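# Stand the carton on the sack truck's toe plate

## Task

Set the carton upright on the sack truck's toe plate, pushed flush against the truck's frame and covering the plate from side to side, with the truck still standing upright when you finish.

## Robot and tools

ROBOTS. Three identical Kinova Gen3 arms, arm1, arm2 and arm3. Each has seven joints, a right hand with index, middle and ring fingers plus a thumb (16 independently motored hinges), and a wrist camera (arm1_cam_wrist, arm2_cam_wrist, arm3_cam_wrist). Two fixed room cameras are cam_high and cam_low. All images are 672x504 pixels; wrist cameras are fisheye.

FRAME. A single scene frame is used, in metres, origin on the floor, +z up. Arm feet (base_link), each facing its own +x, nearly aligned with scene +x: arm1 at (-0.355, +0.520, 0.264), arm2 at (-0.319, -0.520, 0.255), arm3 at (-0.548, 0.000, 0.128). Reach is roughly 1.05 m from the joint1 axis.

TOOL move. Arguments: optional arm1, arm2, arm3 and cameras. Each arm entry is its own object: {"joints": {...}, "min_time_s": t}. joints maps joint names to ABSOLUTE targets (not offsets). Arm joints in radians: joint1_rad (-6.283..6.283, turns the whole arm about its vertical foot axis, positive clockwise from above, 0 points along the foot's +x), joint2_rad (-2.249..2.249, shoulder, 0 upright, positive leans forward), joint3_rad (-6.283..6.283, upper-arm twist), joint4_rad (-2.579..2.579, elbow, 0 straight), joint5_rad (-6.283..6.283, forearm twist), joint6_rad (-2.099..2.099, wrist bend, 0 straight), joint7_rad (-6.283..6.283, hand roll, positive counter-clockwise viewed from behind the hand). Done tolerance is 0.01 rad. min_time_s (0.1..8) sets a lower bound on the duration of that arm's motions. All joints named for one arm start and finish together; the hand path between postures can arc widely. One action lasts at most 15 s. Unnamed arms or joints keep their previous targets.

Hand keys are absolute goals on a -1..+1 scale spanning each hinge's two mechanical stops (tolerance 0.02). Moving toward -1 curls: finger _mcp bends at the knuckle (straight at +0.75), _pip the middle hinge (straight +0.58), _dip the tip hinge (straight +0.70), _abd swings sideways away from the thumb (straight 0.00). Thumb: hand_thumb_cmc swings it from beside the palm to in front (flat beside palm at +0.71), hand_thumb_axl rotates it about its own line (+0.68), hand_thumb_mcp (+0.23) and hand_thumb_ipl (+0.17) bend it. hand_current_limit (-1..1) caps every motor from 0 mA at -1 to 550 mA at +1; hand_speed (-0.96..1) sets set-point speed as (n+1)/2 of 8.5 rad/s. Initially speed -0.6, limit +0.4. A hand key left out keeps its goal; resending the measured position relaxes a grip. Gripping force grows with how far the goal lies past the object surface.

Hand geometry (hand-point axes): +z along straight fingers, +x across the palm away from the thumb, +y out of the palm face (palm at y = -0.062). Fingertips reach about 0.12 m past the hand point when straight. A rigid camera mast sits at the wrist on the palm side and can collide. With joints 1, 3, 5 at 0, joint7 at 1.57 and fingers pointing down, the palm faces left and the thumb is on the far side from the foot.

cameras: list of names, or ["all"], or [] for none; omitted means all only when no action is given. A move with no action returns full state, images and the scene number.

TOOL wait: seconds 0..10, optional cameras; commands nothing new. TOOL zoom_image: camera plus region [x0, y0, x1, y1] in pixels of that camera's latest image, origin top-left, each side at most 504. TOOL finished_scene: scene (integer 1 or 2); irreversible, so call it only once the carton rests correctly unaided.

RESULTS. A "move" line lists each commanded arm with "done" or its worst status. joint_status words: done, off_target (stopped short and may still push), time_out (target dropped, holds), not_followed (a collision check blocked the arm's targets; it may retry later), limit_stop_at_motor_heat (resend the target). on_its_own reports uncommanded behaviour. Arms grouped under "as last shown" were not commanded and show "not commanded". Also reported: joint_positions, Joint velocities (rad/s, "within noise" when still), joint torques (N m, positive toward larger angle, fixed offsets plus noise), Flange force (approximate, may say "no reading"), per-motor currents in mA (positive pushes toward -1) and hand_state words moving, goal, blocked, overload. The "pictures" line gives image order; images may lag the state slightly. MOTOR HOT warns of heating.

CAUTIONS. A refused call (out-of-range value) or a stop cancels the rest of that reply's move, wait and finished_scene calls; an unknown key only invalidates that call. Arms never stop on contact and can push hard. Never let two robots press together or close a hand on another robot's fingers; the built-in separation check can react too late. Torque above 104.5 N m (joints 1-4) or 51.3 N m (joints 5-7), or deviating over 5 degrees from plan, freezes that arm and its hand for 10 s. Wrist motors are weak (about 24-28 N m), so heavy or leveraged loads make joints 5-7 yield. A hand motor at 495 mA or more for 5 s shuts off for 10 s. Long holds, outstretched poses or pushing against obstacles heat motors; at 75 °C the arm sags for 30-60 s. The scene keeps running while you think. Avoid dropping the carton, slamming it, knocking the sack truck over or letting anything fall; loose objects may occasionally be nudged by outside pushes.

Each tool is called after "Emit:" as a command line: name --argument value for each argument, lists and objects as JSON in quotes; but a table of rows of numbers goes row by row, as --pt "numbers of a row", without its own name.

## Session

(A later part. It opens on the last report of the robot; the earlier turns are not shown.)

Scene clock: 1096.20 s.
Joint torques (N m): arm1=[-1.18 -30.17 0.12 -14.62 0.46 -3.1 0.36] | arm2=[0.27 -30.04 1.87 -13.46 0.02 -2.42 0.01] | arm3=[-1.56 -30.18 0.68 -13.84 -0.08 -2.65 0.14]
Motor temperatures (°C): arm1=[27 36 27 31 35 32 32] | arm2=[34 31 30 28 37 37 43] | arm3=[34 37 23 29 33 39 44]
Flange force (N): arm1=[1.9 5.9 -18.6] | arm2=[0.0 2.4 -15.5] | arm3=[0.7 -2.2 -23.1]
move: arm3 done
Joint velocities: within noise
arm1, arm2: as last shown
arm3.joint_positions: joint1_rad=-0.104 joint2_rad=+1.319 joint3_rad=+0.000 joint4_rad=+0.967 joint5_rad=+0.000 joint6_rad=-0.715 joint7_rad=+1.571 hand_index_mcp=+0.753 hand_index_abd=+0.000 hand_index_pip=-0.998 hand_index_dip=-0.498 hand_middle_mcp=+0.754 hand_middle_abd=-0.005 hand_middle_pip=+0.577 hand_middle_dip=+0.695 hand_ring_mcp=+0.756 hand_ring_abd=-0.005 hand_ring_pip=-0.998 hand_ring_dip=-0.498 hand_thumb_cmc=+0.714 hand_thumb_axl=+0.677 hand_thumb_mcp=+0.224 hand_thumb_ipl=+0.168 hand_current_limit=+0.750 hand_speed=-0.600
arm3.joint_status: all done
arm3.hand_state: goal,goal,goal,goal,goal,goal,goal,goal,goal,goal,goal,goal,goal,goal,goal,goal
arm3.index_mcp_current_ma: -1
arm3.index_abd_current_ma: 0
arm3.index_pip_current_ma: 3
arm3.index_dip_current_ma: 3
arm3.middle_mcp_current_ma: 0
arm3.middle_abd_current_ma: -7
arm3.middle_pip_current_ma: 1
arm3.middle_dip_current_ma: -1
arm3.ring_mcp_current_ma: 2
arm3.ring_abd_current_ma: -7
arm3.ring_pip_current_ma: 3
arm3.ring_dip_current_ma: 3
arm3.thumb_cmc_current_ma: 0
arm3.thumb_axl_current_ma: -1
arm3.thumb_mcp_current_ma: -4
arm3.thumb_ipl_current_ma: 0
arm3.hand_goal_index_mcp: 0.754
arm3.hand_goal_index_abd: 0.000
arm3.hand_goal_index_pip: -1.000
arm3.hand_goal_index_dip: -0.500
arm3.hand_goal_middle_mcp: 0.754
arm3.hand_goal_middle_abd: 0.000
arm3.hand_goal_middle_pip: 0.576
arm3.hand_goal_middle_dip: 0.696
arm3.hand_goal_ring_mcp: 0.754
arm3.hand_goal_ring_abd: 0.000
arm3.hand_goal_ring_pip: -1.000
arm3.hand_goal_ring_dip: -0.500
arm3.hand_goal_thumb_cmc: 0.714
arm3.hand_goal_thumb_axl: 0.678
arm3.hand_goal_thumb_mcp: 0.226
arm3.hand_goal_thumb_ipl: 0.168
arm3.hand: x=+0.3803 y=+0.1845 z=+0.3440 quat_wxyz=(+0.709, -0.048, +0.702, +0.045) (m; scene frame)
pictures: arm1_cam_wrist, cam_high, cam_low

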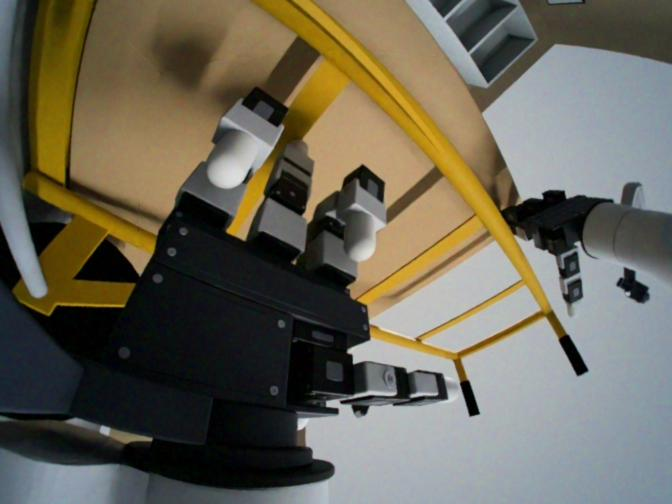

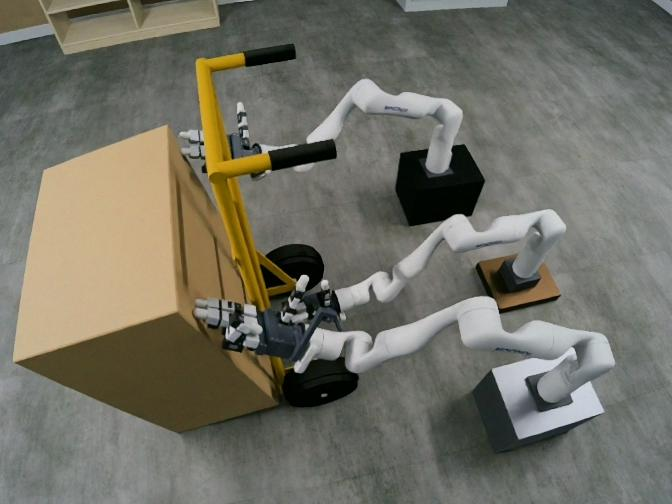

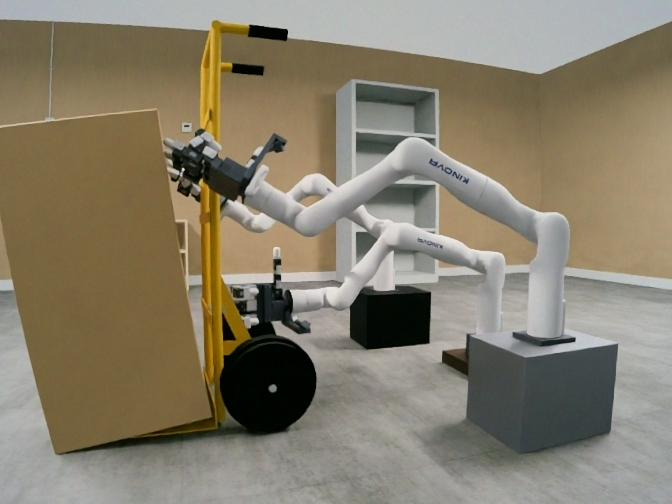

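Emit:
move --arm3 '{"joints":{"joint1_rad":-0.1042,"joint2_rad":1.3811,"joint4_rad":0.8046,"joint6_rad":-0.6149},"min_time_s":2.5}' --cameras '["cam_low","cam_high"]'

Emit:
zoom_image --camera "cam_low" --region '[120, 330, 260, 460]'

Scene clock: 1104.53 s.
Joint torques (N m): arm1=[-0.79 -28.38 0.11 -12.87 0.18 -2.92 0.38] | arm2=[0.5 -31.43 1.96 -14.81 -0.06 -2.52 -0.01] | arm3=[-1.57 -32.08 0.82 -15.87 -0.17 -2.49 0.07]
Motor temperatures (°C): arm1=[27 37 27 31 35 32 32] | arm2=[34 32 30 28 37 37 43] | arm3=[34 37 23 29 33 39 44]
Flange force (N): arm1=[1.7 5.7 -12.8] | arm2=[0.3 2.7 -20.1] | arm3=[0.7 -2.0 -35.5]
move: arm3 done
Joint velocities: within noise
arm1, arm2: as last shown
arm1.joint_positions: joint1_rad=+0.203 joint2_rad=+1.115 joint3_rad=+0.000 joint4_rad=+1.028 joint5_rad=+0.000 joint6_rad=-1.096 joint7_rad=-0.452 hand_index_mcp=+0.807 hand_index_abd=-0.013 hand_index_pip=+0.622 hand_index_dip=+0.727 hand_middle_mcp=+0.771 hand_middle_abd=-0.001 hand_middle_pip=+0.582 hand_middle_dip=+0.699 hand_ring_mcp=+0.759 hand_ring_abd=-0.003 hand_ring_pip=-1.000 hand_ring_dip=-0.497 hand_thumb_cmc=-0.568 hand_thumb_axl=+0.677 hand_thumb_mcp=+0.226 hand_thumb_ipl=+0.168 hand_current_limit=+0.900 hand_speed=-0.600
arm1.hand_state: blocked,goal,blocked,blocked,goal,goal,goal,goal,goal,goal,goal,goal,goal,goal,goal,goal
arm1.index_mcp_current_ma: 50
arm1.index_abd_current_ma: -2
arm1.index_pip_current_ma: 35
arm1.index_dip_current_ma: 17
arm1.hand: x=+0.4737 y=+0.2555 z=+0.7795 quat_wxyz=(+0.535, +0.447, +0.216, +0.684) (m; scene frame)
arm2.joint_positions: joint1_rad=-0.244 joint2_rad=+1.094 joint3_rad=+0.000 joint4_rad=+1.037 joint5_rad=+0.000 joint6_rad=-1.084 joint7_rad=+0.616 hand_index_mcp=+0.766 hand_index_abd=-0.003 hand_index_pip=+0.575 hand_index_dip=+0.693 hand_middle_mcp=+0.810 hand_middle_abd=-0.013 hand_middle_pip=+0.623 hand_middle_dip=+0.719 hand_ring_mcp=+0.758 hand_ring_abd=-0.001 hand_ring_pip=-1.000 hand_ring_dip=-0.498 hand_thumb_cmc=+0.721 hand_thumb_axl=+0.677 hand_thumb_mcp=+0.226 hand_thumb_ipl=+0.168 hand_current_limit=+0.900 hand_speed=-0.600
arm2.middle_mcp_current_ma: 168
arm2.middle_abd_current_ma: -18
arm2.middle_pip_current_ma: 124
arm2.middle_dip_current_ma: 49
arm3.joint_positions: joint1_rad=-0.104 joint2_rad=+1.381 joint3_rad=+0.000 joint4_rad=+0.805 joint5_rad=+0.000 joint6_rad=-0.615 joint7_rad=+1.571 hand_index_mcp=+0.753 hand_index_abd=+0.000 hand_index_pip=-0.998 hand_index_dip=-0.498 hand_middle_mcp=+0.762 hand_middle_abd=+0.006 hand_middle_pip=+0.585 hand_middle_dip=+0.700 hand_ring_mcp=+0.756 hand_ring_abd=-0.005 hand_ring_pip=-0.998 hand_ring_dip=-0.498 hand_thumb_cmc=+0.714 hand_thumb_axl=+0.677 hand_thumb_mcp=+0.224 hand_thumb_ipl=+0.168 hand_current_limit=+0.750 hand_speed=-0.600
arm3.joint_status: all done
arm3.hand_state: goal,goal,goal,goal,goal,goal,goal,goal,goal,goal,goal,goal,goal,goal,goal,goal
arm3.index_mcp_current_ma: -1
arm3.index_abd_current_ma: 0
arm3.index_pip_current_ma: 3
arm3.index_dip_current_ma: 3
arm3.middle_mcp_current_ma: 15
arm3.middle_abd_current_ma: 9
arm3.middle_pip_current_ma: 17
arm3.middle_dip_current_ma: 5
arm3.ring_mcp_current_ma: 2
arm3.ring_abd_current_ma: -7
arm3.ring_pip_current_ma: 3
arm3.ring_dip_current_ma: 3
arm3.thumb_cmc_current_ma: 0
arm3.thumb_axl_current_ma: -1
arm3.thumb_mcp_current_ma: -4
arm3.thumb_ipl_current_ma: 0
arm3.hand_goal_index_mcp: 0.754
arm3.hand_goal_index_abd: 0.000
arm3.hand_goal_index_pip: -1.000
arm3.hand_goal_index_dip: -0.500
arm3.hand_goal_middle_mcp: 0.754
arm3.hand_goal_middle_abd: 0.000
arm3.hand_goal_middle_pip: 0.576
arm3.hand_goal_middle_dip: 0.696
arm3.hand_goal_ring_mcp: 0.754
arm3.hand_goal_ring_abd: 0.000
arm3.hand_goal_ring_pip: -1.000
arm3.hand_goal_ring_dip: -0.500
arm3.hand_goal_thumb_cmc: 0.714
arm3.hand_goal_thumb_axl: 0.678
arm3.hand_goal_thumb_mcp: 0.226
arm3.hand_goal_thumb_ipl: 0.168
arm3.hand: x=+0.4052 y=+0.1877 z=+0.3433 quat_wxyz=(+0.709, -0.048, +0.702, +0.045) (m; scene frame)
pictures: cam_high, cam_low

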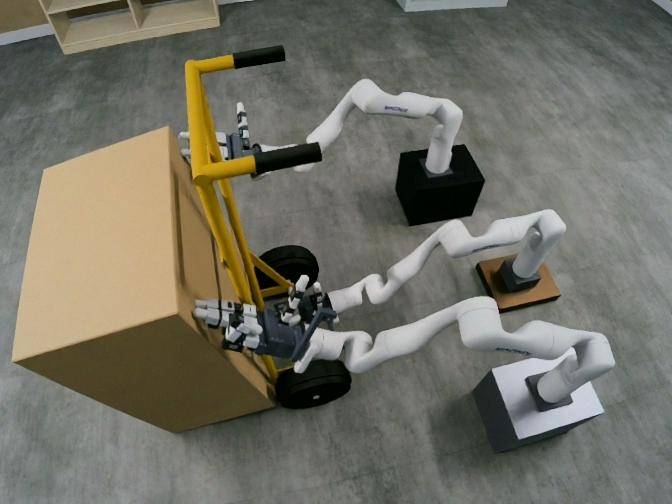

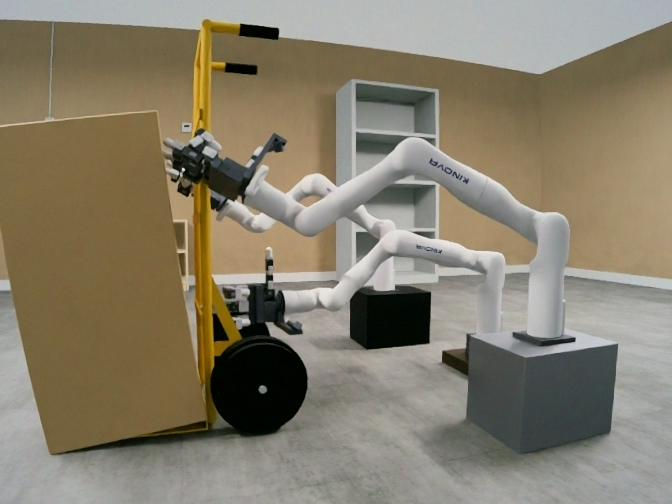

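Scaled by 3.600 from the camera's 672x504 image, which has a finer 960x720 frame.

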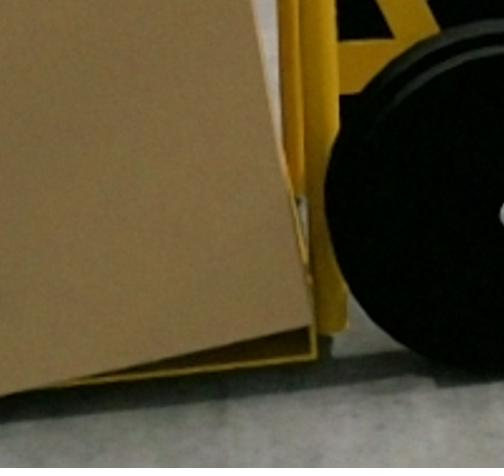

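Emit:
move --arm3 '{"joints":{"joint1_rad":-0.1042,"joint2_rad":1.3186,"joint4_rad":0.9669,"joint6_rad":-0.7147},"min_time_s":0.8}'

Emit:
move --arm3 '{"joints":{"joint1_rad":-0.0079,"joint2_rad":1.3186,"joint4_rad":0.9669,"joint6_rad":-0.7147},"min_time_s":0.8}'

Emit:
move --arm3 '{"joints":{"joint1_rad":-0.0079,"joint2_rad":1.4188,"joint4_rad":0.7076,"joint6_rad":-0.5555},"min_time_s":3}' --cameras '["cam_low","cam_high"]'

Emit:
zoom_image --camera "cam_low" --region '[120, 330, 260, 460]'

Scene clock: 1128.73 s.
Joint torques (N m): arm1=[-0.79 -28.48 0.11 -12.99 0.22 -2.93 0.33] | arm2=[0.54 -31.52 1.99 -14.84 -0.09 -2.47 0.02] | arm3=[-0.72 -28.59 0.88 -8.79 0.02 -3.02 0.09]
Motor temperatures (°C): arm1=[27 38 27 31 35 32 32] | arm2=[34 32 30 28 37 37 42] | arm3=[34 37 23 30 33 39 44]
Flange force (N): arm1=[1.9 5.7 -13.3] | arm2=[0.4 2.6 -20.3] | arm3=[2.0 -1.7 4.8]
move: arm3 done
Joint velocities: within noise
arm1, arm2: as last shown
arm1.joint_positions: joint1_rad=+0.203 joint2_rad=+1.115 joint3_rad=+0.000 joint4_rad=+1.029 joint5_rad=+0.000 joint6_rad=-1.096 joint7_rad=-0.452 hand_index_mcp=+0.807 hand_index_abd=-0.013 hand_index_pip=+0.622 hand_index_dip=+0.727 hand_middle_mcp=+0.771 hand_middle_abd=-0.001 hand_middle_pip=+0.582 hand_middle_dip=+0.699 hand_ring_mcp=+0.759 hand_ring_abd=-0.003 hand_ring_pip=-1.000 hand_ring_dip=-0.497 hand_thumb_cmc=-0.568 hand_thumb_axl=+0.677 hand_thumb_mcp=+0.226 hand_thumb_ipl=+0.168 hand_current_limit=+0.900 hand_speed=-0.600
arm1.hand: x=+0.4737 y=+0.2555 z=+0.7794 quat_wxyz=(+0.535, +0.447, +0.216, +0.684) (m; scene frame)
arm3.joint_positions: joint1_rad=-0.104 joint2_rad=+1.319 joint3_rad=+0.000 joint4_rad=+0.967 joint5_rad=+0.000 joint6_rad=-0.715 joint7_rad=+1.571 hand_index_mcp=+0.753 hand_index_abd=+0.000 hand_index_pip=-0.998 hand_index_dip=-0.498 hand_middle_mcp=+0.756 hand_middle_abd=-0.003 hand_middle_pip=+0.578 hand_middle_dip=+0.698 hand_ring_mcp=+0.756 hand_ring_abd=-0.005 hand_ring_pip=-0.998 hand_ring_dip=-0.498 hand_thumb_cmc=+0.714 hand_thumb_axl=+0.677 hand_thumb_mcp=+0.224 hand_thumb_ipl=+0.168 hand_current_limit=+0.750 hand_speed=-0.600
arm3.joint_status: all done
arm3.hand_state: goal,goal,goal,goal,goal,goal,goal,goal,goal,goal,goal,goal,goal,goal,goal,goal
arm3.index_mcp_current_ma: -1
arm3.index_abd_current_ma: 0
arm3.index_pip_current_ma: 3
arm3.index_dip_current_ma: 3
arm3.middle_mcp_current_ma: 3
arm3.middle_abd_current_ma: -4
arm3.middle_pip_current_ma: 3
arm3.middle_dip_current_ma: 3
arm3.ring_mcp_current_ma: 2
arm3.ring_abd_current_ma: -7
arm3.ring_pip_current_ma: 3
arm3.ring_dip_current_ma: 3
arm3.thumb_cmc_current_ma: 0
arm3.thumb_axl_current_ma: -1
arm3.thumb_mcp_current_ma: -4
arm3.thumb_ipl_current_ma: 0
arm3.hand_goal_index_mcp: 0.754
arm3.hand_goal_index_abd: 0.000
arm3.hand_goal_index_pip: -1.000
arm3.hand_goal_index_dip: -0.500
arm3.hand_goal_middle_mcp: 0.754
arm3.hand_goal_middle_abd: 0.000
arm3.hand_goal_middle_pip: 0.576
arm3.hand_goal_middle_dip: 0.696
arm3.hand_goal_ring_mcp: 0.754
arm3.hand_goal_ring_abd: 0.000
arm3.hand_goal_ring_pip: -1.000
arm3.hand_goal_ring_dip: -0.500
arm3.hand_goal_thumb_cmc: 0.714
arm3.hand_goal_thumb_axl: 0.678
arm3.hand_goal_thumb_mcp: 0.226
arm3.hand_goal_thumb_ipl: 0.168
arm3.hand: x=+0.3803 y=+0.1844 z=+0.3440 quat_wxyz=(+0.709, -0.048, +0.702, +0.045) (m; scene frame)
pictures: none

Scene clock: 1129.87 s.
Joint torques (N m): arm1=[-0.76 -28.44 0.09 -12.92 0.18 -2.93 0.35] | arm2=[0.53 -31.63 1.94 -14.79 -0.11 -2.49 0.06] | arm3=[-0.68 -28.47 0.84 -8.81 0 -3.01 0.09]
Motor temperatures (°C): arm1=[27 38 27 31 35 32 32] | arm2=[34 32 30 28 37 37 42] | arm3=[34 37 23 30 33 39 43]
Flange force (N): arm1=[1.8 5.6 -12.9] | arm2=[0.5 2.1 -19.8] | arm3=[1.8 -1.6 4.4]
move: arm3 done
Joint velocities: within noise
arm1, arm2: as last shown
arm3.joint_positions: joint1_rad=-0.008 joint2_rad=+1.319 joint3_rad=+0.000 joint4_rad=+0.967 joint5_rad=+0.000 joint6_rad=-0.715 joint7_rad=+1.571 hand_index_mcp=+0.753 hand_index_abd=+0.000 hand_index_pip=-0.998 hand_index_dip=-0.498 hand_middle_mcp=+0.756 hand_middle_abd=-0.003 hand_middle_pip=+0.578 hand_middle_dip=+0.698 hand_ring_mcp=+0.756 hand_ring_abd=-0.005 hand_ring_pip=-0.998 hand_ring_dip=-0.498 hand_thumb_cmc=+0.714 hand_thumb_axl=+0.677 hand_thumb_mcp=+0.224 hand_thumb_ipl=+0.168 hand_current_limit=+0.750 hand_speed=-0.600
arm3.joint_status: all done
arm3.hand_state: goal,goal,goal,goal,goal,goal,goal,goal,goal,goal,goal,goal,goal,goal,goal,goal
arm3.index_mcp_current_ma: -1
arm3.index_abd_current_ma: 0
arm3.index_pip_current_ma: 3
arm3.index_dip_current_ma: 3
arm3.middle_mcp_current_ma: 2
arm3.middle_abd_current_ma: -4
arm3.middle_pip_current_ma: 3
arm3.middle_dip_current_ma: 3
arm3.ring_mcp_current_ma: 2
arm3.ring_abd_current_ma: -7
arm3.ring_pip_current_ma: 3
arm3.ring_dip_current_ma: 3
arm3.thumb_cmc_current_ma: 0
arm3.thumb_axl_current_ma: -1
arm3.thumb_mcp_current_ma: -4
arm3.thumb_ipl_current_ma: 0
arm3.hand_goal_index_mcp: 0.754
arm3.hand_goal_index_abd: 0.000
arm3.hand_goal_index_pip: -1.000
arm3.hand_goal_index_dip: -0.500
arm3.hand_goal_middle_mcp: 0.754
arm3.hand_goal_middle_abd: 0.000
arm3.hand_goal_middle_pip: 0.576
arm3.hand_goal_middle_dip: 0.696
arm3.hand_goal_ring_mcp: 0.754
arm3.hand_goal_ring_abd: 0.000
arm3.hand_goal_ring_pip: -1.000
arm3.hand_goal_ring_dip: -0.500
arm3.hand_goal_thumb_cmc: 0.714
arm3.hand_goal_thumb_axl: 0.678
arm3.hand_goal_thumb_mcp: 0.226
arm3.hand_goal_thumb_ipl: 0.168
arm3.hand: x=+0.3936 y=+0.0941 z=+0.3445 quat_wxyz=(+0.711, -0.014, +0.703, +0.011) (m; scene frame)
pictures: none

Scene clock: 1133.27 s.
Joint torques (N m): arm1=[-1.18 -29.97 0.11 -14.04 0.38 -3.52 0.38] | arm2=[0.69 -32.69 1.95 -15.62 -0.19 -2.91 0.06] | arm3=[-1.85 -31.58 0.66 -14.23 -0.1 -2.5 0.1]
Motor temperatures (°C): arm1=[27 38 27 31 35 32 32] | arm2=[34 32 30 28 37 37 42] | arm3=[34 37 23 30 33 39 43]
Flange force (N): arm1=[1.1 5.0 -14.4] | arm2=[0.9 1.8 -21.0] | arm3=[0.5 -2.6 -27.4]
move: arm3 done
Joint velocities: within noise
arm1, arm2: as last shown
arm1.joint_positions: joint1_rad=+0.203 joint2_rad=+1.115 joint3_rad=+0.000 joint4_rad=+1.029 joint5_rad=+0.000 joint6_rad=-1.096 joint7_rad=-0.452 hand_index_mcp=+0.812 hand_index_abd=+0.010 hand_index_pip=+0.626 hand_index_dip=+0.730 hand_middle_mcp=+0.771 hand_middle_abd=-0.001 hand_middle_pip=+0.582 hand_middle_dip=+0.699 hand_ring_mcp=+0.759 hand_ring_abd=-0.003 hand_ring_pip=-1.000 hand_ring_dip=-0.497 hand_thumb_cmc=-0.568 hand_thumb_axl=+0.677 hand_thumb_mcp=+0.226 hand_thumb_ipl=+0.168 hand_current_limit=+0.900 hand_speed=-0.600
arm1.index_mcp_current_ma: 60
arm1.index_abd_current_ma: 2
arm1.index_pip_current_ma: 41
arm1.index_dip_current_ma: 19
arm2.joint_positions: joint1_rad=-0.244 joint2_rad=+1.094 joint3_rad=+0.000 joint4_rad=+1.037 joint5_rad=+0.000 joint6_rad=-1.084 joint7_rad=+0.616 hand_index_mcp=+0.766 hand_index_abd=-0.003 hand_index_pip=+0.575 hand_index_dip=+0.693 hand_middle_mcp=+0.828 hand_middle_abd=-0.025 hand_middle_pip=+0.641 hand_middle_dip=+0.727 hand_ring_mcp=+0.758 hand_ring_abd=-0.001 hand_ring_pip=-1.000 hand_ring_dip=-0.498 hand_thumb_cmc=+0.721 hand_thumb_axl=+0.677 hand_thumb_mcp=+0.226 hand_thumb_ipl=+0.168 hand_current_limit=+0.900 hand_speed=-0.600
arm2.hand_state: goal,goal,goal,goal,blocked,blocked,blocked,blocked,goal,goal,goal,goal,goal,goal,goal,goal
arm2.middle_mcp_current_ma: 246
arm2.middle_abd_current_ma: -45
arm2.middle_pip_current_ma: 188
arm2.middle_dip_current_ma: 74
arm3.joint_positions: joint1_rad=-0.008 joint2_rad=+1.419 joint3_rad=+0.000 joint4_rad=+0.708 joint5_rad=+0.000 joint6_rad=-0.556 joint7_rad=+1.571 hand_index_mcp=+0.753 hand_index_abd=+0.000 hand_index_pip=-0.998 hand_index_dip=-0.498 hand_middle_mcp=+0.752 hand_middle_abd=+0.002 hand_middle_pip=+0.575 hand_middle_dip=+0.692 hand_ring_mcp=+0.756 hand_ring_abd=-0.005 hand_ring_pip=-0.998 hand_ring_dip=-0.498 hand_thumb_cmc=+0.714 hand_thumb_axl=+0.677 hand_thumb_mcp=+0.224 hand_thumb_ipl=+0.168 hand_current_limit=+0.750 hand_speed=-0.600
arm3.joint_status: all done
arm3.hand_state: goal,goal,goal,goal,goal,goal,goal,goal,goal,goal,goal,goal,goal,goal,goal,goal
arm3.index_mcp_current_ma: -1
arm3.index_abd_current_ma: 0
arm3.index_pip_current_ma: 3
arm3.index_dip_current_ma: 3
arm3.middle_mcp_current_ma: -3
arm3.middle_abd_current_ma: 2
arm3.middle_pip_current_ma: -1
arm3.middle_dip_current_ma: -5
arm3.ring_mcp_current_ma: 2
arm3.ring_abd_current_ma: -7
arm3.ring_pip_current_ma: 3
arm3.ring_dip_current_ma: 3
arm3.thumb_cmc_current_ma: 0
arm3.thumb_axl_current_ma: -1
arm3.thumb_mcp_current_ma: -4
arm3.thumb_ipl_current_ma: 0
arm3.hand_goal_index_mcp: 0.754
arm3.hand_goal_index_abd: 0.000
arm3.hand_goal_index_pip: -1.000
arm3.hand_goal_index_dip: -0.500
arm3.hand_goal_middle_mcp: 0.754
arm3.hand_goal_middle_abd: 0.000
arm3.hand_goal_middle_pip: 0.576
arm3.hand_goal_middle_dip: 0.696
arm3.hand_goal_ring_mcp: 0.754
arm3.hand_goal_ring_abd: 0.000
arm3.hand_goal_ring_pip: -1.000
arm3.hand_goal_ring_dip: -0.500
arm3.hand_goal_thumb_cmc: 0.714
arm3.hand_goal_thumb_axl: 0.678
arm3.hand_goal_thumb_mcp: 0.226
arm3.hand_goal_thumb_ipl: 0.168
arm3.hand: x=+0.4317 y=+0.0955 z=+0.3438 quat_wxyz=(+0.711, -0.014, +0.703, +0.011) (m; scene frame)
pictures: cam_high, cam_low

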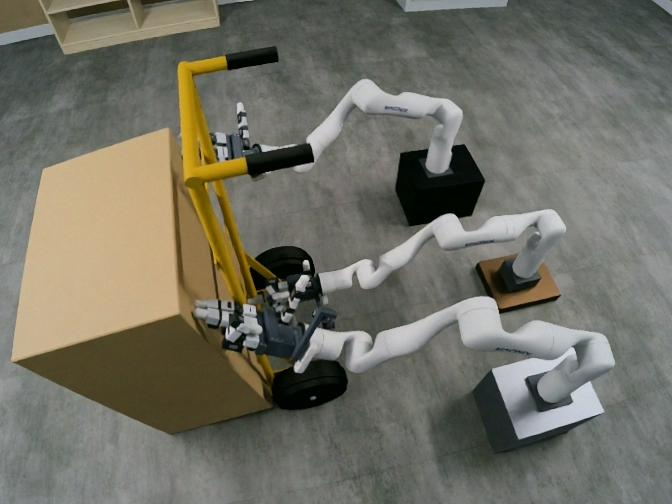

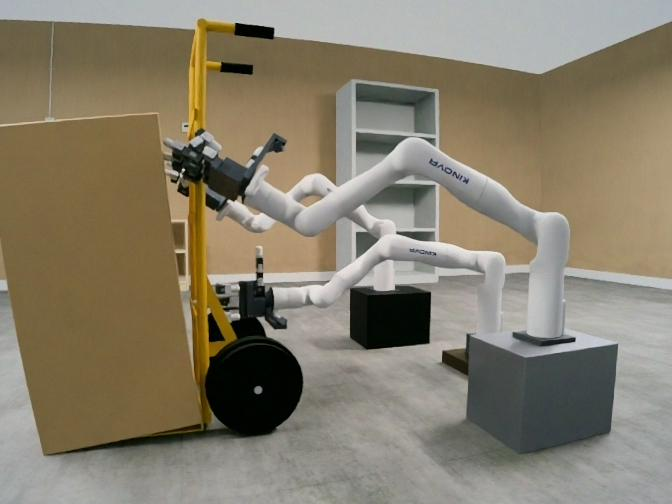

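Scaled by 3.600 from the camera's 672x504 image, which has a finer 960x720 frame.

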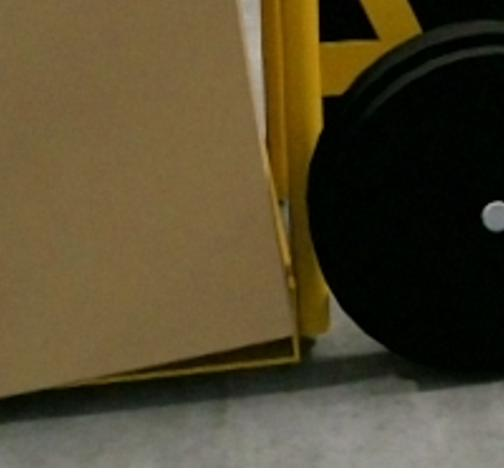

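Emit:
move --arm1 '{"joints":{"joint1_rad":0.2188,"joint2_rad":1.0462,"joint4_rad":1.373,"joint6_rad":-1.3725},"min_time_s":6}' --arm2 '{"joints":{"joint1_rad":-0.2669,"joint2_rad":1.0245,"joint4_rad":1.3793,"joint6_rad":-1.3567},"min_time_s":6}' --cameras '["cam_high","cam_low"]'

Emit:
zoom_image --camera "cam_low" --region '[20, 330, 240, 470]'

Scene clock: 1146.30 s.
Joint torques (N m): arm1=[-0.24 -23.11 -0.04 -7.93 -0.19 -2.84 0.38] | arm2=[0.64 -25.12 1.8 -9.44 -0.05 -2.43 0.05] | arm3=[-1.5 -31.08 0.72 -12.83 -0.04 -2.68 0.12]
Motor temperatures (°C): arm1=[27 38 27 31 35 32 32] | arm2=[34 33 30 28 37 37 42] | arm3=[34 36 23 30 33 39 43]
Flange force (N): arm1=[0.8 4.3 1.1] | arm2=[0.4 2.3 -5.0] | arm3=[1.1 -2.3 -17.0]
move: arm1 done; arm2 done
Joint velocities: within noise
arm1.joint_positions: joint1_rad=+0.219 joint2_rad=+1.046 joint3_rad=+0.000 joint4_rad=+1.373 joint5_rad=+0.000 joint6_rad=-1.372 joint7_rad=-0.452 hand_index_mcp=+0.772 hand_index_abd=-0.001 hand_index_pip=+0.584 hand_index_dip=+0.696 hand_middle_mcp=+0.762 hand_middle_abd=+0.006 hand_middle_pip=+0.577 hand_middle_dip=+0.697 hand_ring_mcp=+0.759 hand_ring_abd=-0.003 hand_ring_pip=-1.000 hand_ring_dip=-0.497 hand_thumb_cmc=-0.568 hand_thumb_axl=+0.677 hand_thumb_mcp=+0.226 hand_thumb_ipl=+0.168 hand_current_limit=+0.900 hand_speed=-0.600
arm1.joint_status: all done
arm1.hand_state: goal,goal,goal,goal,goal,goal,goal,goal,goal,goal,goal,goal,goal,goal,goal,goal
arm1.index_mcp_current_ma: 6
arm1.index_abd_current_ma: 0
arm1.index_pip_current_ma: 1
arm1.index_dip_current_ma: 0
arm1.middle_mcp_current_ma: 1
arm1.middle_abd_current_ma: 1
arm1.middle_pip_current_ma: 0
arm1.middle_dip_current_ma: 0
arm1.ring_mcp_current_ma: 1
arm1.ring_abd_current_ma: 0
arm1.ring_pip_current_ma: 0
arm1.ring_dip_current_ma: 0
arm1.thumb_cmc_current_ma: 0
arm1.thumb_axl_current_ma: 0
arm1.thumb_mcp_current_ma: 0
arm1.thumb_ipl_current_ma: 0
arm1.hand_goal_index_mcp: 0.754
arm1.hand_goal_index_abd: 0.000
arm1.hand_goal_index_pip: 0.576
arm1.hand_goal_index_dip: 0.696
arm1.hand_goal_middle_mcp: 0.754
arm1.hand_goal_middle_abd: 0.000
arm1.hand_goal_middle_pip: 0.576
arm1.hand_goal_middle_dip: 0.696
arm1.hand_goal_ring_mcp: 0.754
arm1.hand_goal_ring_abd: 0.000
arm1.hand_goal_ring_pip: -1.000
arm1.hand_goal_ring_dip: -0.500
arm1.hand_goal_thumb_cmc: -0.570
arm1.hand_goal_thumb_axl: 0.678
arm1.hand_goal_thumb_mcp: 0.226
arm1.hand_goal_thumb_ipl: 0.168
arm1.hand: x=+0.4015 y=+0.2581 z=+0.7389 quat_wxyz=(+0.541, +0.448, +0.212, +0.679) (m; scene frame)
arm2.joint_positions: joint1_rad=-0.267 joint2_rad=+1.025 joint3_rad=+0.000 joint4_rad=+1.379 joint5_rad=+0.000 joint6_rad=-1.357 joint7_rad=+0.616 hand_index_mcp=+0.766 hand_index_abd=-0.003 hand_index_pip=+0.575 hand_index_dip=+0.693 hand_middle_mcp=+0.773 hand_middle_abd=+0.001 hand_middle_pip=+0.584 hand_middle_dip=+0.699 hand_ring_mcp=+0.758 hand_ring_abd=-0.001 hand_ring_pip=-1.000 hand_ring_dip=-0.498 hand_thumb_cmc=+0.721 hand_thumb_axl=+0.677 hand_thumb_mcp=+0.226 hand_thumb_ipl=+0.168 hand_current_limit=+0.900 hand_speed=-0.600
arm2.joint_status: all done
arm2.hand_state: goal,goal,goal,goal,goal,goal,goal,goal,goal,goal,goal,goal,goal,goal,goal,goal
arm2.index_mcp_current_ma: 22
arm2.index_abd_current_ma: -3
arm2.index_pip_current_ma: 0
arm2.index_dip_current_ma: -3
arm2.middle_mcp_current_ma: 39
arm2.middle_abd_current_ma: 0
arm2.middle_pip_current_ma: 12
arm2.middle_dip_current_ma: 3
arm2.ring_mcp_current_ma: 6
arm2.ring_abd_current_ma: -1
arm2.ring_pip_current_ma: 0
arm2.ring_dip_current_ma: 3
arm2.thumb_cmc_current_ma: 10
arm2.thumb_axl_current_ma: -1
arm2.thumb_mcp_current_ma: 0
arm2.thumb_ipl_current_ma: 0
arm2.hand_goal_index_mcp: 0.754
arm2.hand_goal_index_abd: 0.000
arm2.hand_goal_index_pip: 0.576
arm2.hand_goal_index_dip: 0.696
arm2.hand_goal_middle_mcp: 0.754
arm2.hand_goal_middle_abd: 0.000
arm2.hand_goal_middle_pip: 0.576
arm2.hand_goal_middle_dip: 0.696
arm2.hand_goal_ring_mcp: 0.754
arm2.hand_goal_ring_abd: 0.000
arm2.hand_goal_ring_pip: -1.000
arm2.hand_goal_ring_dip: -0.500
arm2.hand_goal_thumb_cmc: 0.714
arm2.hand_goal_thumb_axl: 0.678
arm2.hand_goal_thumb_mcp: 0.226
arm2.hand_goal_thumb_ipl: 0.168
arm2.hand: x=+0.4281 y=-0.2673 z=+0.7506 quat_wxyz=(+0.697, +0.156, +0.473, +0.516) (m; scene frame)
arm3: as last shown
pictures: cam_high, cam_low

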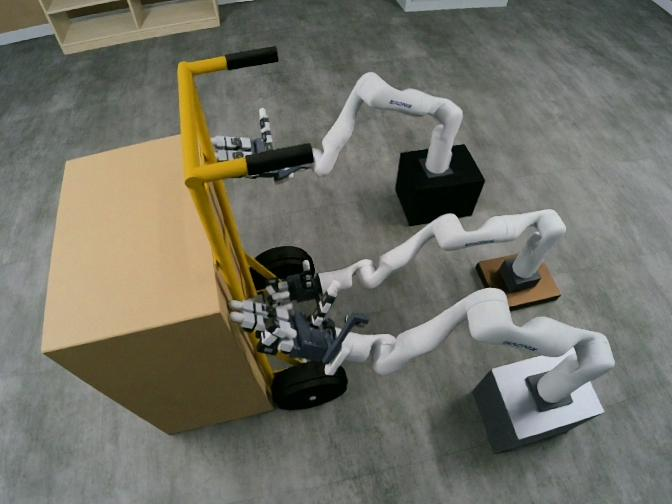

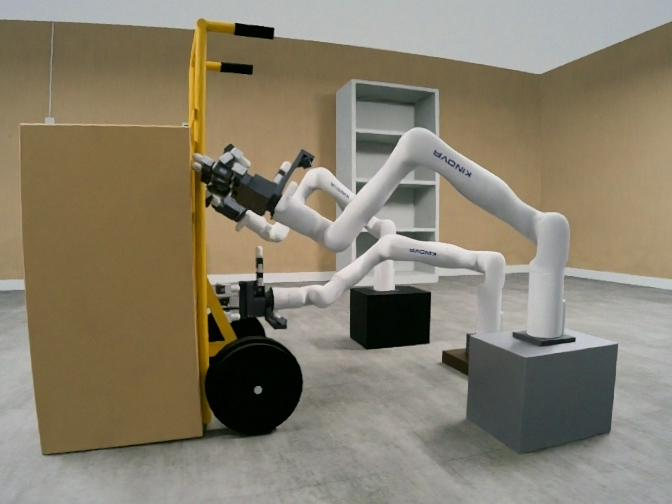

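Scaled by 2.291 from the camera's 672x504 image, which has a finer 960x720 frame.

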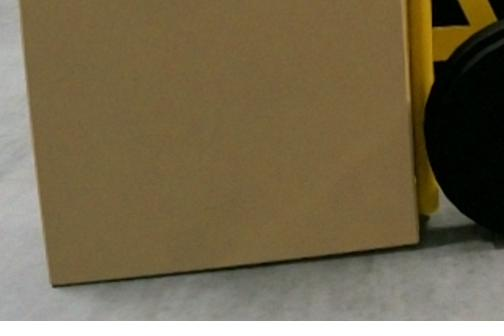

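Emit:
zoom_image --camera "cam_low" --region '[160, 110, 230, 170]'

Emit:
zoom_image --camera "cam_low" --region '[170, 390, 240, 450]'

Emit:
zoom_image --camera "cam_low" --region '[170, 230, 240, 290]'

Emit:
zoom_image --camera "cam_low" --region '[0, 100, 70, 160]'

Scaled by 7.200 from the camera's 672x504 image, which has a finer 960x720 frame.

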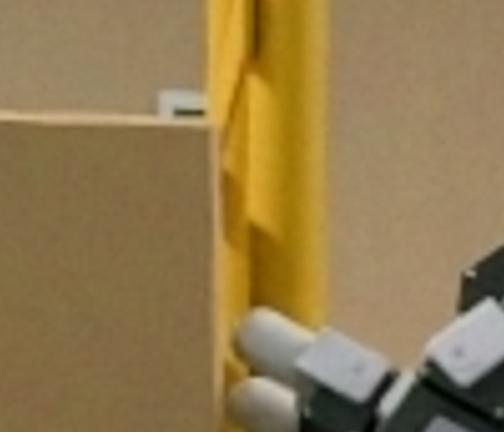

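Scaled by 7.200 from the camera's 672x504 image, which has a finer 960x720 frame.

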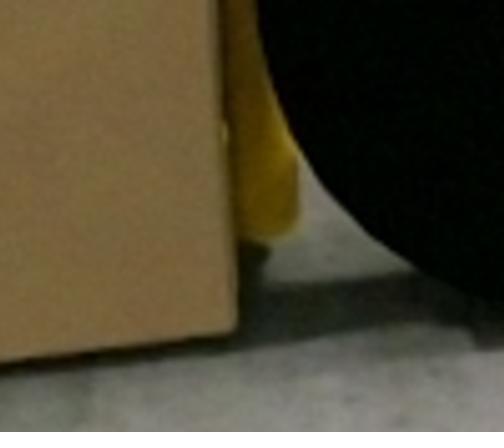

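Scaled by 7.200 from the camera's 672x504 image, which has a finer 960x720 frame.

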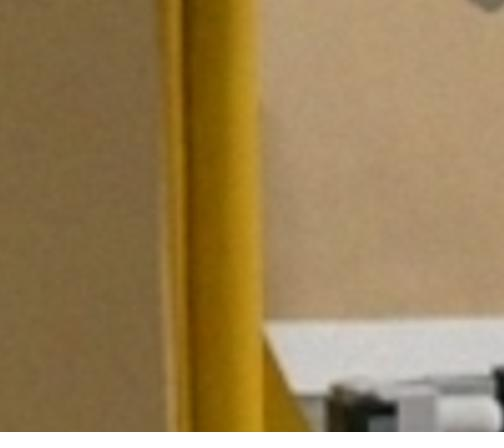

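Scaled by 7.200 from the camera's 672x504 image, which has a finer 960x720 frame.

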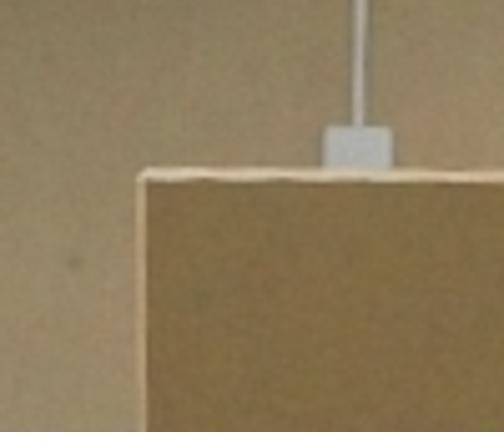

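Emit:
move --arm3 '{"joints":{"joint1_rad":-0.0079,"joint2_rad":1.3186,"joint4_rad":0.9669,"joint6_rad":-0.7147},"min_time_s":3}' --cameras '["cam_high","cam_low"]'

Emit:
zoom_image --camera "cam_low" --region '[170, 390, 240, 450]'

Emit:
zoom_image --camera "cam_low" --region '[160, 110, 230, 170]'

Scene clock: 1185.70 s.
Joint torques (N m): arm1=[-0.21 -23.11 0.01 -7.95 -0.2 -2.85 0.39] | arm2=[0.65 -25.09 1.8 -9.37 -0.07 -2.42 0.04] | arm3=[-0.73 -28.52 0.84 -8.81 -0.04 -2.99 0.1]
Motor temperatures (°C): arm1=[27 39 27 30 35 32 32] | arm2=[34 33 30 28 37 37 42] | arm3=[34 36 23 30 33 39 43]
Flange force (N): arm1=[0.9 4.3 1.0] | arm2=[0.5 2.2 -4.8] | arm3=[1.9 -1.8 4.4]
move: arm3 done
Joint velocities: within noise
arm1, arm2: as last shown
arm3.joint_positions: joint1_rad=-0.008 joint2_rad=+1.319 joint3_rad=+0.000 joint4_rad=+0.967 joint5_rad=+0.000 joint6_rad=-0.715 joint7_rad=+1.571 hand_index_mcp=+0.753 hand_index_abd=+0.000 hand_index_pip=-0.998 hand_index_dip=-0.498 hand_middle_mcp=+0.752 hand_middle_abd=-0.002 hand_middle_pip=+0.575 hand_middle_dip=+0.694 hand_ring_mcp=+0.756 hand_ring_abd=-0.005 hand_ring_pip=-0.998 hand_ring_dip=-0.498 hand_thumb_cmc=+0.714 hand_thumb_axl=+0.677 hand_thumb_mcp=+0.224 hand_thumb_ipl=+0.168 hand_current_limit=+0.750 hand_speed=-0.600
arm3.joint_status: all done
arm3.hand_state: goal,goal,goal,goal,goal,goal,goal,goal,goal,goal,goal,goal,goal,goal,goal,goal
arm3.index_mcp_current_ma: -1
arm3.index_abd_current_ma: 0
arm3.index_pip_current_ma: 3
arm3.index_dip_current_ma: 3
arm3.middle_mcp_current_ma: -3
arm3.middle_abd_current_ma: -2
arm3.middle_pip_current_ma: -1
arm3.middle_dip_current_ma: -3
arm3.ring_mcp_current_ma: 2
arm3.ring_abd_current_ma: -7
arm3.ring_pip_current_ma: 3
arm3.ring_dip_current_ma: 3
arm3.thumb_cmc_current_ma: 0
arm3.thumb_axl_current_ma: -1
arm3.thumb_mcp_current_ma: -4
arm3.thumb_ipl_current_ma: 0
arm3.hand_goal_index_mcp: 0.754
arm3.hand_goal_index_abd: 0.000
arm3.hand_goal_index_pip: -1.000
arm3.hand_goal_index_dip: -0.500
arm3.hand_goal_middle_mcp: 0.754
arm3.hand_goal_middle_abd: 0.000
arm3.hand_goal_middle_pip: 0.576
arm3.hand_goal_middle_dip: 0.696
arm3.hand_goal_ring_mcp: 0.754
arm3.hand_goal_ring_abd: 0.000
arm3.hand_goal_ring_pip: -1.000
arm3.hand_goal_ring_dip: -0.500
arm3.hand_goal_thumb_cmc: 0.714
arm3.hand_goal_thumb_axl: 0.678
arm3.hand_goal_thumb_mcp: 0.226
arm3.hand_goal_thumb_ipl: 0.168
arm3.hand: x=+0.3936 y=+0.0942 z=+0.3444 quat_wxyz=(+0.711, -0.014, +0.703, +0.011) (m; scene frame)
pictures: cam_high, cam_low

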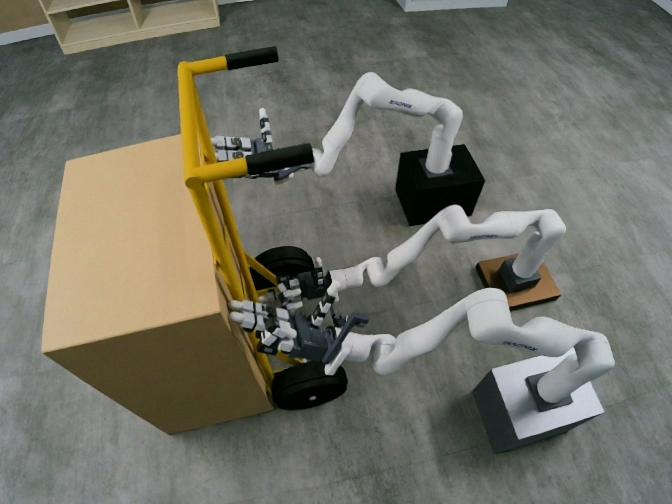

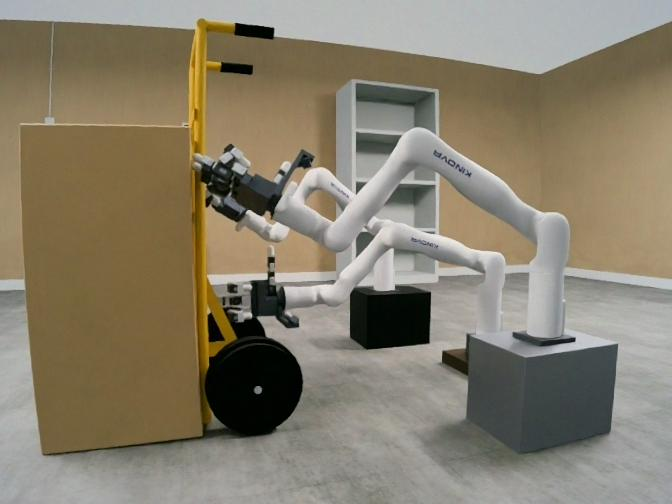

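Scaled by 7.200 from the camera's 672x504 image, which has a finer 960x720 frame.

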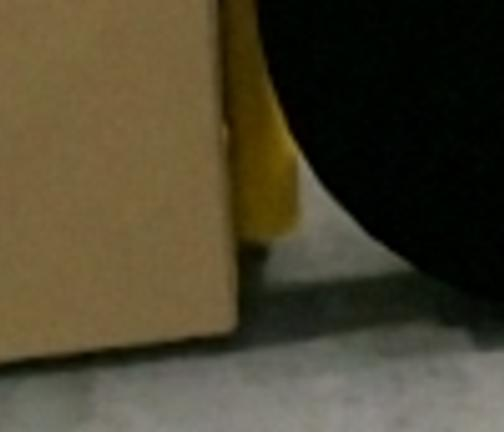

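Scaled by 7.200 from the camera's 672x504 image, which has a finer 960x720 frame.

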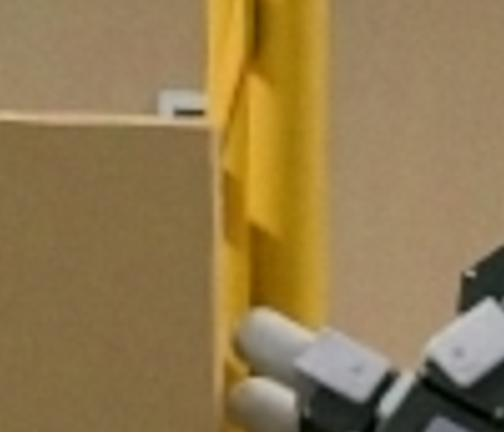

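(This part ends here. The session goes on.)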